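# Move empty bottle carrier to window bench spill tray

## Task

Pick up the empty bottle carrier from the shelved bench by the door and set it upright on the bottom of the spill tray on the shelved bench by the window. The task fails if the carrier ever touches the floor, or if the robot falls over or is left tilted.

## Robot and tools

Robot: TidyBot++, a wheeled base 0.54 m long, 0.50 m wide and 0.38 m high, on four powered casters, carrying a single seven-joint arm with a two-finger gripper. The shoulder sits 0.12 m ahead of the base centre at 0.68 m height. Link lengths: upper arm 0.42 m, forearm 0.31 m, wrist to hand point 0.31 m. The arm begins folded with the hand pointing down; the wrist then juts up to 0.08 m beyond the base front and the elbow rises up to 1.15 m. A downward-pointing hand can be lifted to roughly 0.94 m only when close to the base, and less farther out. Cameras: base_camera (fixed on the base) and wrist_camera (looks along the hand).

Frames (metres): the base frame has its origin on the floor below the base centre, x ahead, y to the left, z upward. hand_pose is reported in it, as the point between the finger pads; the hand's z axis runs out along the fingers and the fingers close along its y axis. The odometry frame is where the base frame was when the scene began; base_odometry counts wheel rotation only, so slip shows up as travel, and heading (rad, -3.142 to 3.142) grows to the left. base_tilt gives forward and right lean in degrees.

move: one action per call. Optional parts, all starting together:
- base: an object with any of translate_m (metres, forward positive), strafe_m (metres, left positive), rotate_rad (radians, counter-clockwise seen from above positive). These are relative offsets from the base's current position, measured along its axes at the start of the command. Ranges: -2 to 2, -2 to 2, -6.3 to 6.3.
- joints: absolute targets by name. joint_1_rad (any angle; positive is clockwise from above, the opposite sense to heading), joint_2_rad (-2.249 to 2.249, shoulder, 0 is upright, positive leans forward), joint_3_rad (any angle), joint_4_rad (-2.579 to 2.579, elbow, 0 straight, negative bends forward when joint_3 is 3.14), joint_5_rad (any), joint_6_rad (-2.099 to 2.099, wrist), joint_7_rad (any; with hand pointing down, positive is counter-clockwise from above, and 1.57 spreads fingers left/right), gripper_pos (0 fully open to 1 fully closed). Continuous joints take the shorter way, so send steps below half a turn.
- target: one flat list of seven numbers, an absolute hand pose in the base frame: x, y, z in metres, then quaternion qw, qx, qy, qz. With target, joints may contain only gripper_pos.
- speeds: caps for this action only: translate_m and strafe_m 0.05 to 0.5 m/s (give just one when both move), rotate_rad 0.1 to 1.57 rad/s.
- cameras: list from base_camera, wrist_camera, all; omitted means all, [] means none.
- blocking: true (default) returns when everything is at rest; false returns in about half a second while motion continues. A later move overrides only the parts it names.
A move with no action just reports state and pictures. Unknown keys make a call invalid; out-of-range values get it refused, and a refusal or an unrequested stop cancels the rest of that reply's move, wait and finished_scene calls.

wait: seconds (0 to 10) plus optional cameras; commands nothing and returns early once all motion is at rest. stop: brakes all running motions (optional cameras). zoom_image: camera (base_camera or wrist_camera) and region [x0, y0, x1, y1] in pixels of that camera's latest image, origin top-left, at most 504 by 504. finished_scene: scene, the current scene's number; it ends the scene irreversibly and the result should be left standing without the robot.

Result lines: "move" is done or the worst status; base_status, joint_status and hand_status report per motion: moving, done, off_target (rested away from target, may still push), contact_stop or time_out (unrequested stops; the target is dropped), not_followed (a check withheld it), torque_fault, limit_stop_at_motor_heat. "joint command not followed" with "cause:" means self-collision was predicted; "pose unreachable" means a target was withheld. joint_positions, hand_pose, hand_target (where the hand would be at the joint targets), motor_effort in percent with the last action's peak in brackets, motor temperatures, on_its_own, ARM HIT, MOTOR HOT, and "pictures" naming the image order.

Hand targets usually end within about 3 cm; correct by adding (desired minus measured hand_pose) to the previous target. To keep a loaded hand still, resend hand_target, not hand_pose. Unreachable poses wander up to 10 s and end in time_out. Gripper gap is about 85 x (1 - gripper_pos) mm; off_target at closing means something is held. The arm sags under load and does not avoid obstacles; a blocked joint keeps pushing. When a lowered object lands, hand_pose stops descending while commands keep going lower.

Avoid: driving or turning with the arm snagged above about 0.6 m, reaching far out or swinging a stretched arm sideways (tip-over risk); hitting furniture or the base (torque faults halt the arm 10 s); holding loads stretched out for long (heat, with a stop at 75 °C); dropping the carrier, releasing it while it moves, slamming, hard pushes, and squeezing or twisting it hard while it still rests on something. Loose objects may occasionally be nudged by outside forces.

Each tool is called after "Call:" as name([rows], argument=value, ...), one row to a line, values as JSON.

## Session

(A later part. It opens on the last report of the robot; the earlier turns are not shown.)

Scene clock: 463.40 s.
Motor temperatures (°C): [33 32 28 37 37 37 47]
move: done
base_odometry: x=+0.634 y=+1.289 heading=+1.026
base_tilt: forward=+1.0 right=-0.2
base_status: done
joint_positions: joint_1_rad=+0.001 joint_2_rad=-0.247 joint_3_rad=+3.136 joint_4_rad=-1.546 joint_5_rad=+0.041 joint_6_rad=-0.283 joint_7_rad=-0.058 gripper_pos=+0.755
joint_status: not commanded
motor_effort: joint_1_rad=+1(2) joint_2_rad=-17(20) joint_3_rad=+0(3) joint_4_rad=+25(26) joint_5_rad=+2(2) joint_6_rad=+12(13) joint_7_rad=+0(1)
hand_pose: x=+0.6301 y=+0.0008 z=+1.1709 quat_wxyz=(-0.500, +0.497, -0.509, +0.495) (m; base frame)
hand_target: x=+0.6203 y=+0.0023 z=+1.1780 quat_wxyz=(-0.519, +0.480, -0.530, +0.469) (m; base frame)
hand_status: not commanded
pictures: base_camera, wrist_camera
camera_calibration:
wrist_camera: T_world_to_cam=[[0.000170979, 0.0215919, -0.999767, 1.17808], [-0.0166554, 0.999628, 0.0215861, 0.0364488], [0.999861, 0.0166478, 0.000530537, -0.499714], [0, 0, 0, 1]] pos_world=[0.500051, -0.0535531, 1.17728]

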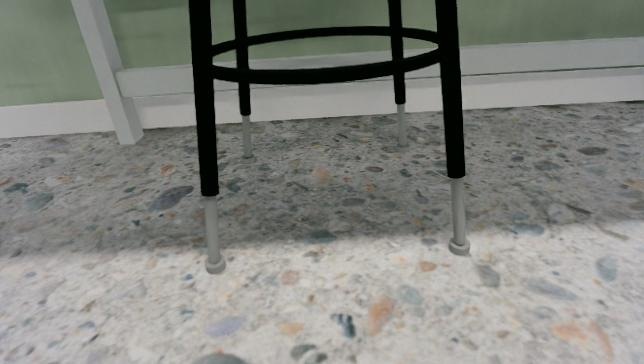

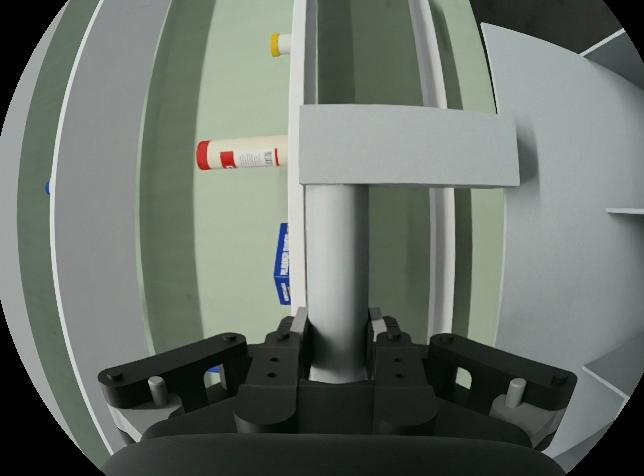

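Call:
move(joints={"joint_1_rad": 0.0, "joint_2_rad": -0.30, "joint_3_rad": 3.14, "joint_4_rad": -1.74, "joint_5_rad": 0.0, "joint_6_rad": 0.02, "joint_7_rad": -0.1}, cameras=["wrist_camera"])

Scene clock: 495.30 s.
Motor temperatures (°C): [33 32 28 37 37 37 47]
move: off_target
base_odometry: x=+0.634 y=+1.289 heading=+1.026
base_tilt: forward=+1.0 right=-0.2
base_status: not commanded
joint_positions: joint_1_rad=+0.001 joint_2_rad=-0.251 joint_3_rad=+3.136 joint_4_rad=-1.740 joint_5_rad=+0.041 joint_6_rad=-0.104 joint_7_rad=-0.058 gripper_pos=+0.755
joint_status: joint_2_rad off_target (ended at -0.251, target -0.300); joint_6_rad off_target (ended at -0.104, target +0.020); the others done
motor_effort: joint_1_rad=+1(2) joint_2_rad=-17(20) joint_3_rad=+1(1) joint_4_rad=+26(27) joint_5_rad=+2(3) joint_6_rad=+12(13) joint_7_rad=+1(2)
hand_pose: x=+0.6389 y=+0.0030 z=+1.1083 quat_wxyz=(-0.498, +0.502, -0.509, +0.490) (m; base frame)
hand_target: x=+0.6141 y=+0.0023 z=+1.1715 quat_wxyz=(-0.563, +0.438, -0.483, +0.508) (m; base frame)
hand_status: not commanded
pictures: wrist_camera
camera_calibration:
wrist_camera: T_world_to_cam=[[-0.011398, 0.0201992, -0.999731, 1.12273], [-0.023548, 0.999513, 0.0204633, 0.0414126], [0.999658, 0.0237749, -0.0109168, -0.495733], [0, 0, 0, 1]] pos_world=[0.509336, -0.0522848, 1.11617]

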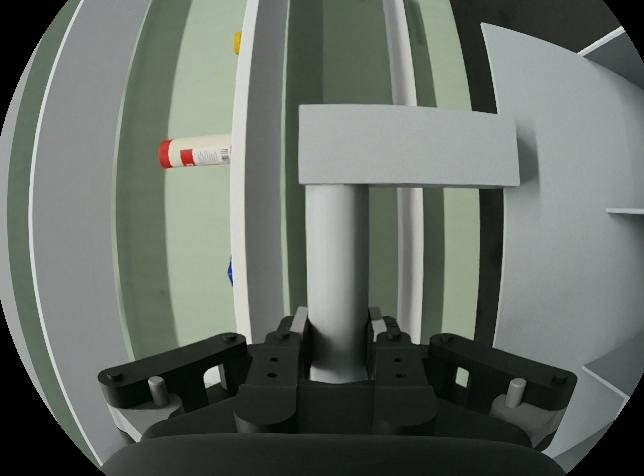

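Call:
move(joints={"joint_1_rad": 0.0, "joint_2_rad": -0.325, "joint_3_rad": 3.14, "joint_4_rad": -1.90, "joint_5_rad": 0.0, "joint_6_rad": 0.205, "joint_7_rad": -0.1}, cameras=["wrist_camera"])

Scene clock: 504.30 s.
Motor temperatures (°C): [33 32 28 37 37 37 47]
move: off_target
base_odometry: x=+0.634 y=+1.289 heading=+1.026
base_tilt: forward=+1.0 right=-0.2
base_status: not commanded
joint_positions: joint_1_rad=+0.001 joint_2_rad=-0.276 joint_3_rad=+3.136 joint_4_rad=-1.900 joint_5_rad=+0.041 joint_6_rad=+0.081 joint_7_rad=-0.058 gripper_pos=+0.755
joint_status: joint_2_rad off_target (ended at -0.276, target -0.325); joint_6_rad off_target (ended at +0.081, target +0.205); the others done
motor_effort: joint_1_rad=+1(2) joint_2_rad=-16(19) joint_3_rad=+0(1) joint_4_rad=+25(27) joint_5_rad=+2(2) joint_6_rad=+12(13) joint_7_rad=+0(2)
hand_pose: x=+0.6294 y=+0.0053 z=+1.0785 quat_wxyz=(-0.513, +0.491, -0.495, +0.501) (m; base frame)
hand_target: x=+0.6040 y=+0.0023 z=+1.1413 quat_wxyz=(-0.575, +0.425, -0.469, +0.519) (m; base frame)
hand_status: not commanded
pictures: wrist_camera
camera_calibration:
wrist_camera: T_world_to_cam=[[0.0379238, 0.0202887, -0.999075, 1.06104], [-0.0320772, 0.999303, 0.0190757, 0.0463731], [0.998766, 0.0313241, 0.0385481, -0.53936], [0, 0, 0, 1]] pos_world=[0.499943, -0.050973, 1.07997]

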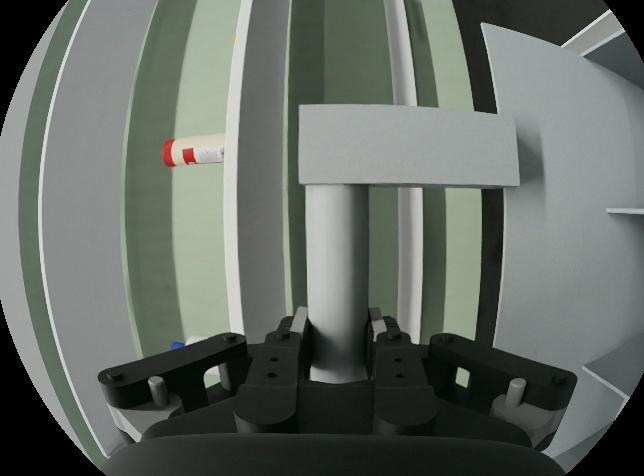

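Call:
move(joints={"joint_1_rad": 0.0, "joint_2_rad": -0.325, "joint_3_rad": 3.14, "joint_4_rad": -1.965, "joint_5_rad": 0.0, "joint_6_rad": 0.25, "joint_7_rad": -0.1}, cameras=["wrist_camera"])

Call:
zoom_image(camera="wrist_camera", region=[420, 0, 644, 240])

Scene clock: 512.00 s.
Motor temperatures (°C): [33 32 28 37 37 38 47]
move: off_target
base_odometry: x=+0.634 y=+1.289 heading=+1.026
base_tilt: forward=+1.0 right=-0.2
base_status: not commanded
joint_positions: joint_1_rad=+0.001 joint_2_rad=-0.280 joint_3_rad=+3.136 joint_4_rad=-1.967 joint_5_rad=+0.041 joint_6_rad=+0.130 joint_7_rad=-0.058 gripper_pos=+0.755
joint_status: joint_2_rad off_target (ended at -0.280, target -0.325); joint_6_rad off_target (ended at +0.130, target +0.250); the others done
motor_effort: joint_1_rad=+1(2) joint_2_rad=-16(18) joint_3_rad=+0(1) joint_4_rad=+26(28) joint_5_rad=+1(2) joint_6_rad=+12(13) joint_7_rad=+1(1)
hand_pose: x=+0.6263 y=+0.0059 z=+1.0538 quat_wxyz=(-0.510, +0.495, -0.498, +0.497) (m; base frame)
hand_target: x=+0.6045 y=+0.0023 z=+1.1148 quat_wxyz=(-0.570, +0.430, -0.474, +0.515) (m; base frame)
hand_status: not commanded
pictures: wrist_camera
camera_calibration:
wrist_camera: T_world_to_cam=[[0.0237176, 0.0204374, -0.99951, 1.04582], [-0.0337793, 0.999237, 0.0196302, 0.0466529], [0.999148, 0.0332972, 0.0243898, -0.520724], [0, 0, 0, 1]] pos_world=[0.497052, -0.0506524, 1.05709]

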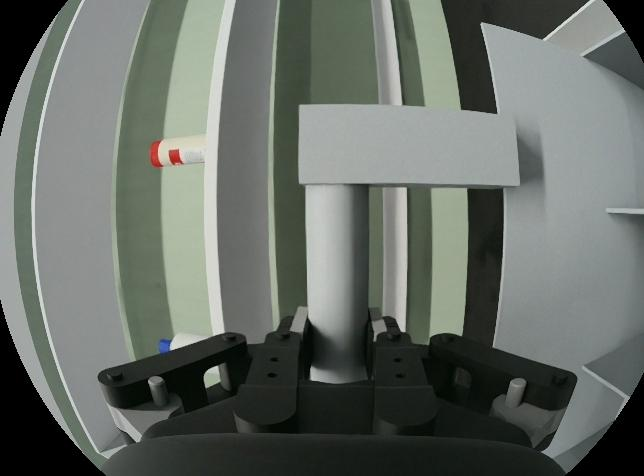

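Scaled by 2.100.

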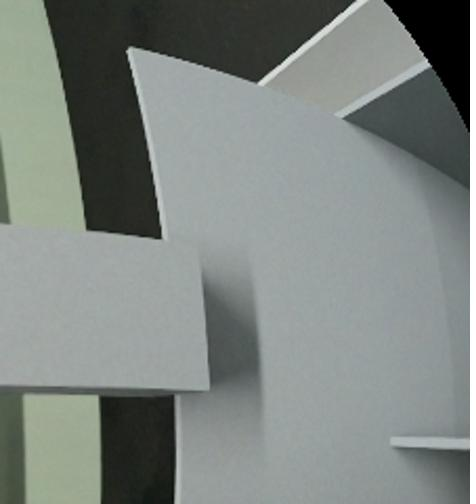

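Call:
move(joints={"joint_1_rad": 0.0, "joint_2_rad": -0.325, "joint_3_rad": 3.14, "joint_4_rad": -1.995, "joint_5_rad": 0.0, "joint_6_rad": 0.28, "joint_7_rad": -0.1}, cameras=[])

Scene clock: 523.40 s.
Motor temperatures (°C): [33 32 28 37 37 38 47]
move: off_target
base_odometry: x=+0.634 y=+1.289 heading=+1.026
base_tilt: forward=+1.0 right=-0.2
base_status: not commanded
joint_positions: joint_1_rad=+0.001 joint_2_rad=-0.280 joint_3_rad=+3.136 joint_4_rad=-1.995 joint_5_rad=+0.041 joint_6_rad=+0.162 joint_7_rad=-0.058 gripper_pos=+0.755
joint_status: joint_2_rad off_target (ended at -0.280, target -0.325); joint_6_rad off_target (ended at +0.162, target +0.280); the others done
motor_effort: joint_1_rad=+1(2) joint_2_rad=-15(17) joint_3_rad=+0(2) joint_4_rad=+26(27) joint_5_rad=+2(2) joint_6_rad=+12(13) joint_7_rad=+0(1)
hand_pose: x=+0.6251 y=+0.0062 z=+1.0463 quat_wxyz=(-0.511, +0.494, -0.497, +0.497) (m; base frame)
hand_target: x=+0.6037 y=+0.0023 z=+1.1054 quat_wxyz=(-0.570, +0.430, -0.474, +0.515) (m; base frame)
hand_status: not commanded
pictures: none
No camera images: "cameras" was empty.

Call:
move(joints={"joint_1_rad": 0.0, "joint_2_rad": -0.325, "joint_3_rad": 3.14, "joint_4_rad": -2.005, "joint_5_rad": 0.0, "joint_6_rad": 0.28, "joint_7_rad": -0.1}, cameras=[])

Scene clock: 529.83 s.
Motor temperatures (°C): [33 32 28 37 37 38 47]
move: off_target
base_odometry: x=+0.634 y=+1.289 heading=+1.026
base_tilt: forward=+1.0 right=-0.2
base_status: not commanded
joint_positions: joint_1_rad=+0.001 joint_2_rad=-0.280 joint_3_rad=+3.136 joint_4_rad=-2.003 joint_5_rad=+0.041 joint_6_rad=+0.162 joint_7_rad=-0.058 gripper_pos=+0.755
joint_status: joint_2_rad off_target (ended at -0.280, target -0.325); joint_6_rad off_target (ended at +0.162, target +0.280); the others done
motor_effort: joint_1_rad=+1(2) joint_2_rad=-17(18) joint_3_rad=+0(1) joint_4_rad=+26(26) joint_5_rad=+2(2) joint_6_rad=+12(13) joint_7_rad=+0(1)
hand_pose: x=+0.6247 y=+0.0062 z=+1.0415 quat_wxyz=(-0.509, +0.496, -0.499, +0.496) (m; base frame)
hand_target: x=+0.6039 y=+0.0023 z=+1.0992 quat_wxyz=(-0.567, +0.433, -0.477, +0.513) (m; base frame)
hand_status: not commanded
pictures: none
No camera images: "cameras" was empty.

Call:
move(joints={"joint_1_rad": 0.0, "joint_2_rad": -0.325, "joint_3_rad": 3.14, "joint_4_rad": -2.015, "joint_5_rad": 0.0, "joint_6_rad": 0.28, "joint_7_rad": -0.1}, cameras=["wrist_camera"])

Scene clock: 533.20 s.
Motor temperatures (°C): [33 32 28 37 37 38 47]
move: off_target
base_odometry: x=+0.634 y=+1.289 heading=+1.026
base_tilt: forward=+1.0 right=-0.2
base_status: not commanded
joint_positions: joint_1_rad=+0.001 joint_2_rad=-0.280 joint_3_rad=+3.136 joint_4_rad=-2.010 joint_5_rad=+0.041 joint_6_rad=+0.164 joint_7_rad=-0.058 gripper_pos=+0.755
joint_status: joint_2_rad off_target (ended at -0.280, target -0.325); joint_6_rad off_target (ended at +0.164, target +0.280); the others done
motor_effort: joint_1_rad=+1(2) joint_2_rad=-16(17) joint_3_rad=+0(1) joint_4_rad=+25(26) joint_5_rad=+1(2) joint_6_rad=+12(12) joint_7_rad=+0(1)
hand_pose: x=+0.6244 y=+0.0063 z=+1.0381 quat_wxyz=(-0.508, +0.497, -0.500, +0.494) (m; base frame)
hand_target: x=+0.6040 y=+0.0023 z=+1.0930 quat_wxyz=(-0.565, +0.435, -0.480, +0.511) (m; base frame)
hand_status: not commanded
pictures: wrist_camera
camera_calibration:
wrist_camera: T_world_to_cam=[[0.0155532, 0.0206154, -0.999666, 1.03543], [-0.0349772, 0.999187, 0.0200613, 0.046801], [0.999267, 0.0346536, 0.0162616, -0.510046], [0, 0, 0, 1]] pos_world=[0.495205, -0.0504337, 1.04244]

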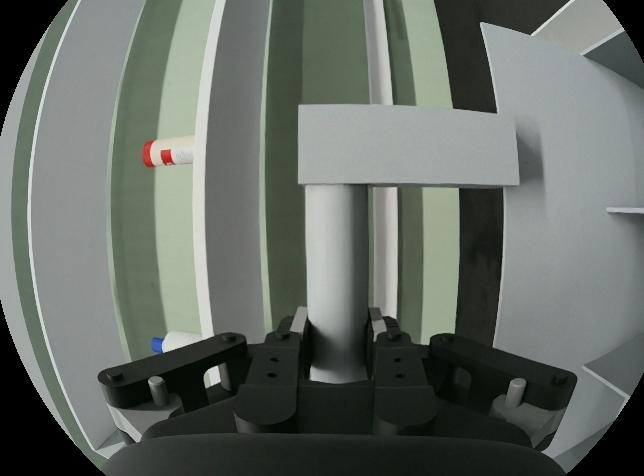

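Call:
move(joints={"joint_1_rad": 0.0, "joint_2_rad": -0.325, "joint_3_rad": 3.14, "joint_4_rad": -2.025, "joint_5_rad": 0.0, "joint_6_rad": 0.28, "joint_7_rad": -0.1}, cameras=[])

Scene clock: 536.57 s.
Motor temperatures (°C): [33 32 28 37 37 38 47]
move: off_target
base_odometry: x=+0.634 y=+1.289 heading=+1.026
base_tilt: forward=+1.0 right=-0.2
base_status: not commanded
joint_positions: joint_1_rad=+0.001 joint_2_rad=-0.282 joint_3_rad=+3.136 joint_4_rad=-2.014 joint_5_rad=+0.041 joint_6_rad=+0.169 joint_7_rad=-0.058 gripper_pos=+0.755
joint_status: joint_2_rad off_target (ended at -0.282, target -0.325); joint_6_rad off_target (ended at +0.169, target +0.280); the others done
motor_effort: joint_1_rad=+1(2) joint_2_rad=-16(17) joint_3_rad=+1(1) joint_4_rad=+24(25) joint_5_rad=+1(2) joint_6_rad=+11(12) joint_7_rad=+0(1)
hand_pose: x=+0.6233 y=+0.0063 z=+1.0383 quat_wxyz=(-0.509, +0.497, -0.499, +0.495) (m; base frame)
hand_target: x=+0.6041 y=+0.0023 z=+1.0868 quat_wxyz=(-0.563, +0.438, -0.483, +0.508) (m; base frame)
hand_status: not commanded
pictures: none
No camera images: "cameras" was empty.

Call:
move(joints={"joint_1_rad": 0.0, "joint_2_rad": -0.325, "joint_3_rad": 3.14, "joint_4_rad": -2.025, "joint_5_rad": 0.0, "joint_6_rad": 0.15, "joint_7_rad": -0.1}, cameras=[])

Scene clock: 542.47 s.
Motor temperatures (°C): [33 32 28 37 37 38 46]
move: done
base_odometry: x=+0.634 y=+1.289 heading=+1.026
base_tilt: forward=+1.0 right=-0.2
base_status: not commanded
joint_positions: joint_1_rad=+0.000 joint_2_rad=-0.295 joint_3_rad=+3.136 joint_4_rad=-2.012 joint_5_rad=+0.041 joint_6_rad=+0.139 joint_7_rad=-0.058 gripper_pos=+0.755
joint_status: all done
motor_effort: joint_1_rad=+1(3) joint_2_rad=-13(16) joint_3_rad=+1(3) joint_4_rad=+23(25) joint_5_rad=+1(2) joint_6_rad=+9(11) joint_7_rad=-1(1)
hand_pose: x=+0.6188 y=+0.0060 z=+1.0365 quat_wxyz=(-0.505, +0.500, -0.503, +0.492) (m; base frame)
hand_target: x=+0.6076 y=+0.0023 z=+1.0465 quat_wxyz=(-0.530, +0.470, -0.518, +0.479) (m; base frame)
hand_status: not commanded
pictures: none
No camera images: "cameras" was empty.

Call:
move(joints={"gripper_pos": 0.35}, cameras=["wrist_camera"])

Scene clock: 547.07 s.
Motor temperatures (°C): [33 32 28 37 37 38 46]
move: done
base_odometry: x=+0.634 y=+1.289 heading=+1.026
base_tilt: forward=+1.0 right=-0.2
base_status: not commanded
joint_positions: joint_1_rad=+0.000 joint_2_rad=-0.297 joint_3_rad=+3.136 joint_4_rad=-2.012 joint_5_rad=+0.041 joint_6_rad=+0.139 joint_7_rad=-0.058 gripper_pos=+0.350
joint_status: all done
motor_effort: joint_1_rad=+1(2) joint_2_rad=-12(14) joint_3_rad=+0(1) joint_4_rad=+22(23) joint_5_rad=+1(2) joint_6_rad=+9(10) joint_7_rad=+0(1)
hand_pose: x=+0.6183 y=+0.0060 z=+1.0372 quat_wxyz=(-0.505, +0.500, -0.503, +0.492) (m; base frame)
hand_target: x=+0.6076 y=+0.0023 z=+1.0465 quat_wxyz=(-0.530, +0.470, -0.518, +0.479) (m; base frame)
hand_status: not commanded
pictures: wrist_camera
camera_calibration:
wrist_camera: T_world_to_cam=[[0.00476198, 0.0203668, -0.999781, 1.04142], [-0.0338992, 0.999221, 0.0201939, 0.0460274], [0.999414, 0.0337956, 0.00544869, -0.49285], [0, 0, 0, 1]] pos_world=[0.489162, -0.0505457, 1.04295]

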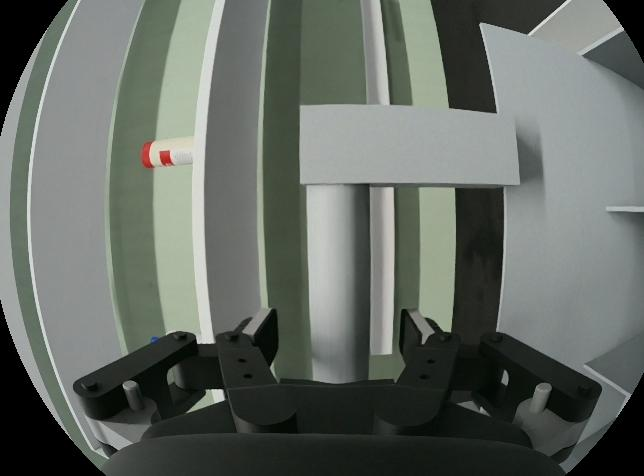

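Call:
move(base={"translate_m": -0.3}, speeds={"translate_m": 0.2}, joints={"gripper_pos": 0.2}, cameras=["wrist_camera"])

Scene clock: 552.20 s.
Motor temperatures (°C): [33 32 28 37 37 38 46]
move: done
base_odometry: x=+0.478 y=+1.033 heading=+1.026
base_tilt: forward=+0.9 right=-0.2
base_status: done
joint_positions: joint_1_rad=+0.000 joint_2_rad=-0.310 joint_3_rad=+3.136 joint_4_rad=-2.012 joint_5_rad=+0.041 joint_6_rad=+0.139 joint_7_rad=-0.058 gripper_pos=+0.200
joint_status: all done
motor_effort: joint_1_rad=+1(2) joint_2_rad=-12(16) joint_3_rad=+0(1) joint_4_rad=+22(22) joint_5_rad=+1(2) joint_6_rad=+9(9) joint_7_rad=+0(1)
hand_pose: x=+0.6134 y=+0.0060 z=+1.0440 quat_wxyz=(-0.509, +0.497, -0.499, +0.495) (m; base frame)
hand_target: x=+0.6076 y=+0.0023 z=+1.0465 quat_wxyz=(-0.530, +0.470, -0.518, +0.479) (m; base frame)
hand_status: not commanded
pictures: wrist_camera
camera_calibration:
wrist_camera: T_world_to_cam=[[0.0185705, 0.0203607, -0.99962, 1.03967], [-0.0341748, 0.999221, 0.0197177, 0.0463849], [0.999243, 0.0337957, 0.0192519, -0.50224], [0, 0, 0, 1]] pos_world=[0.484138, -0.0505435, 1.04803]

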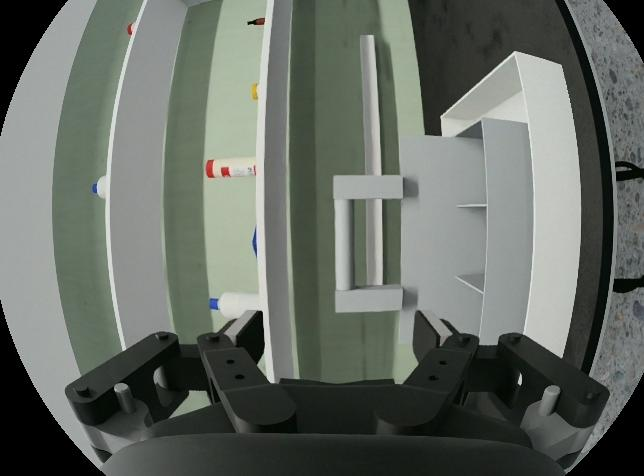

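Call:
zoom_image(camera="wrist_camera", region=[380, 30, 640, 390])

Scaled by 1.400.

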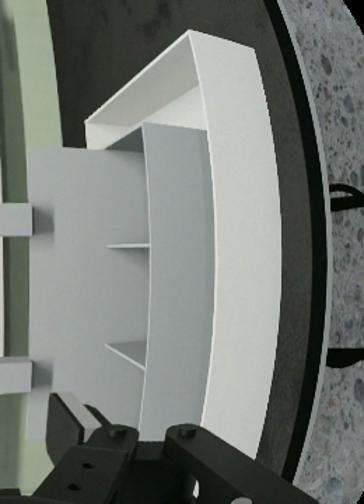

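Call:
finished_scene(scene=2)

The scene is finished: the task was done.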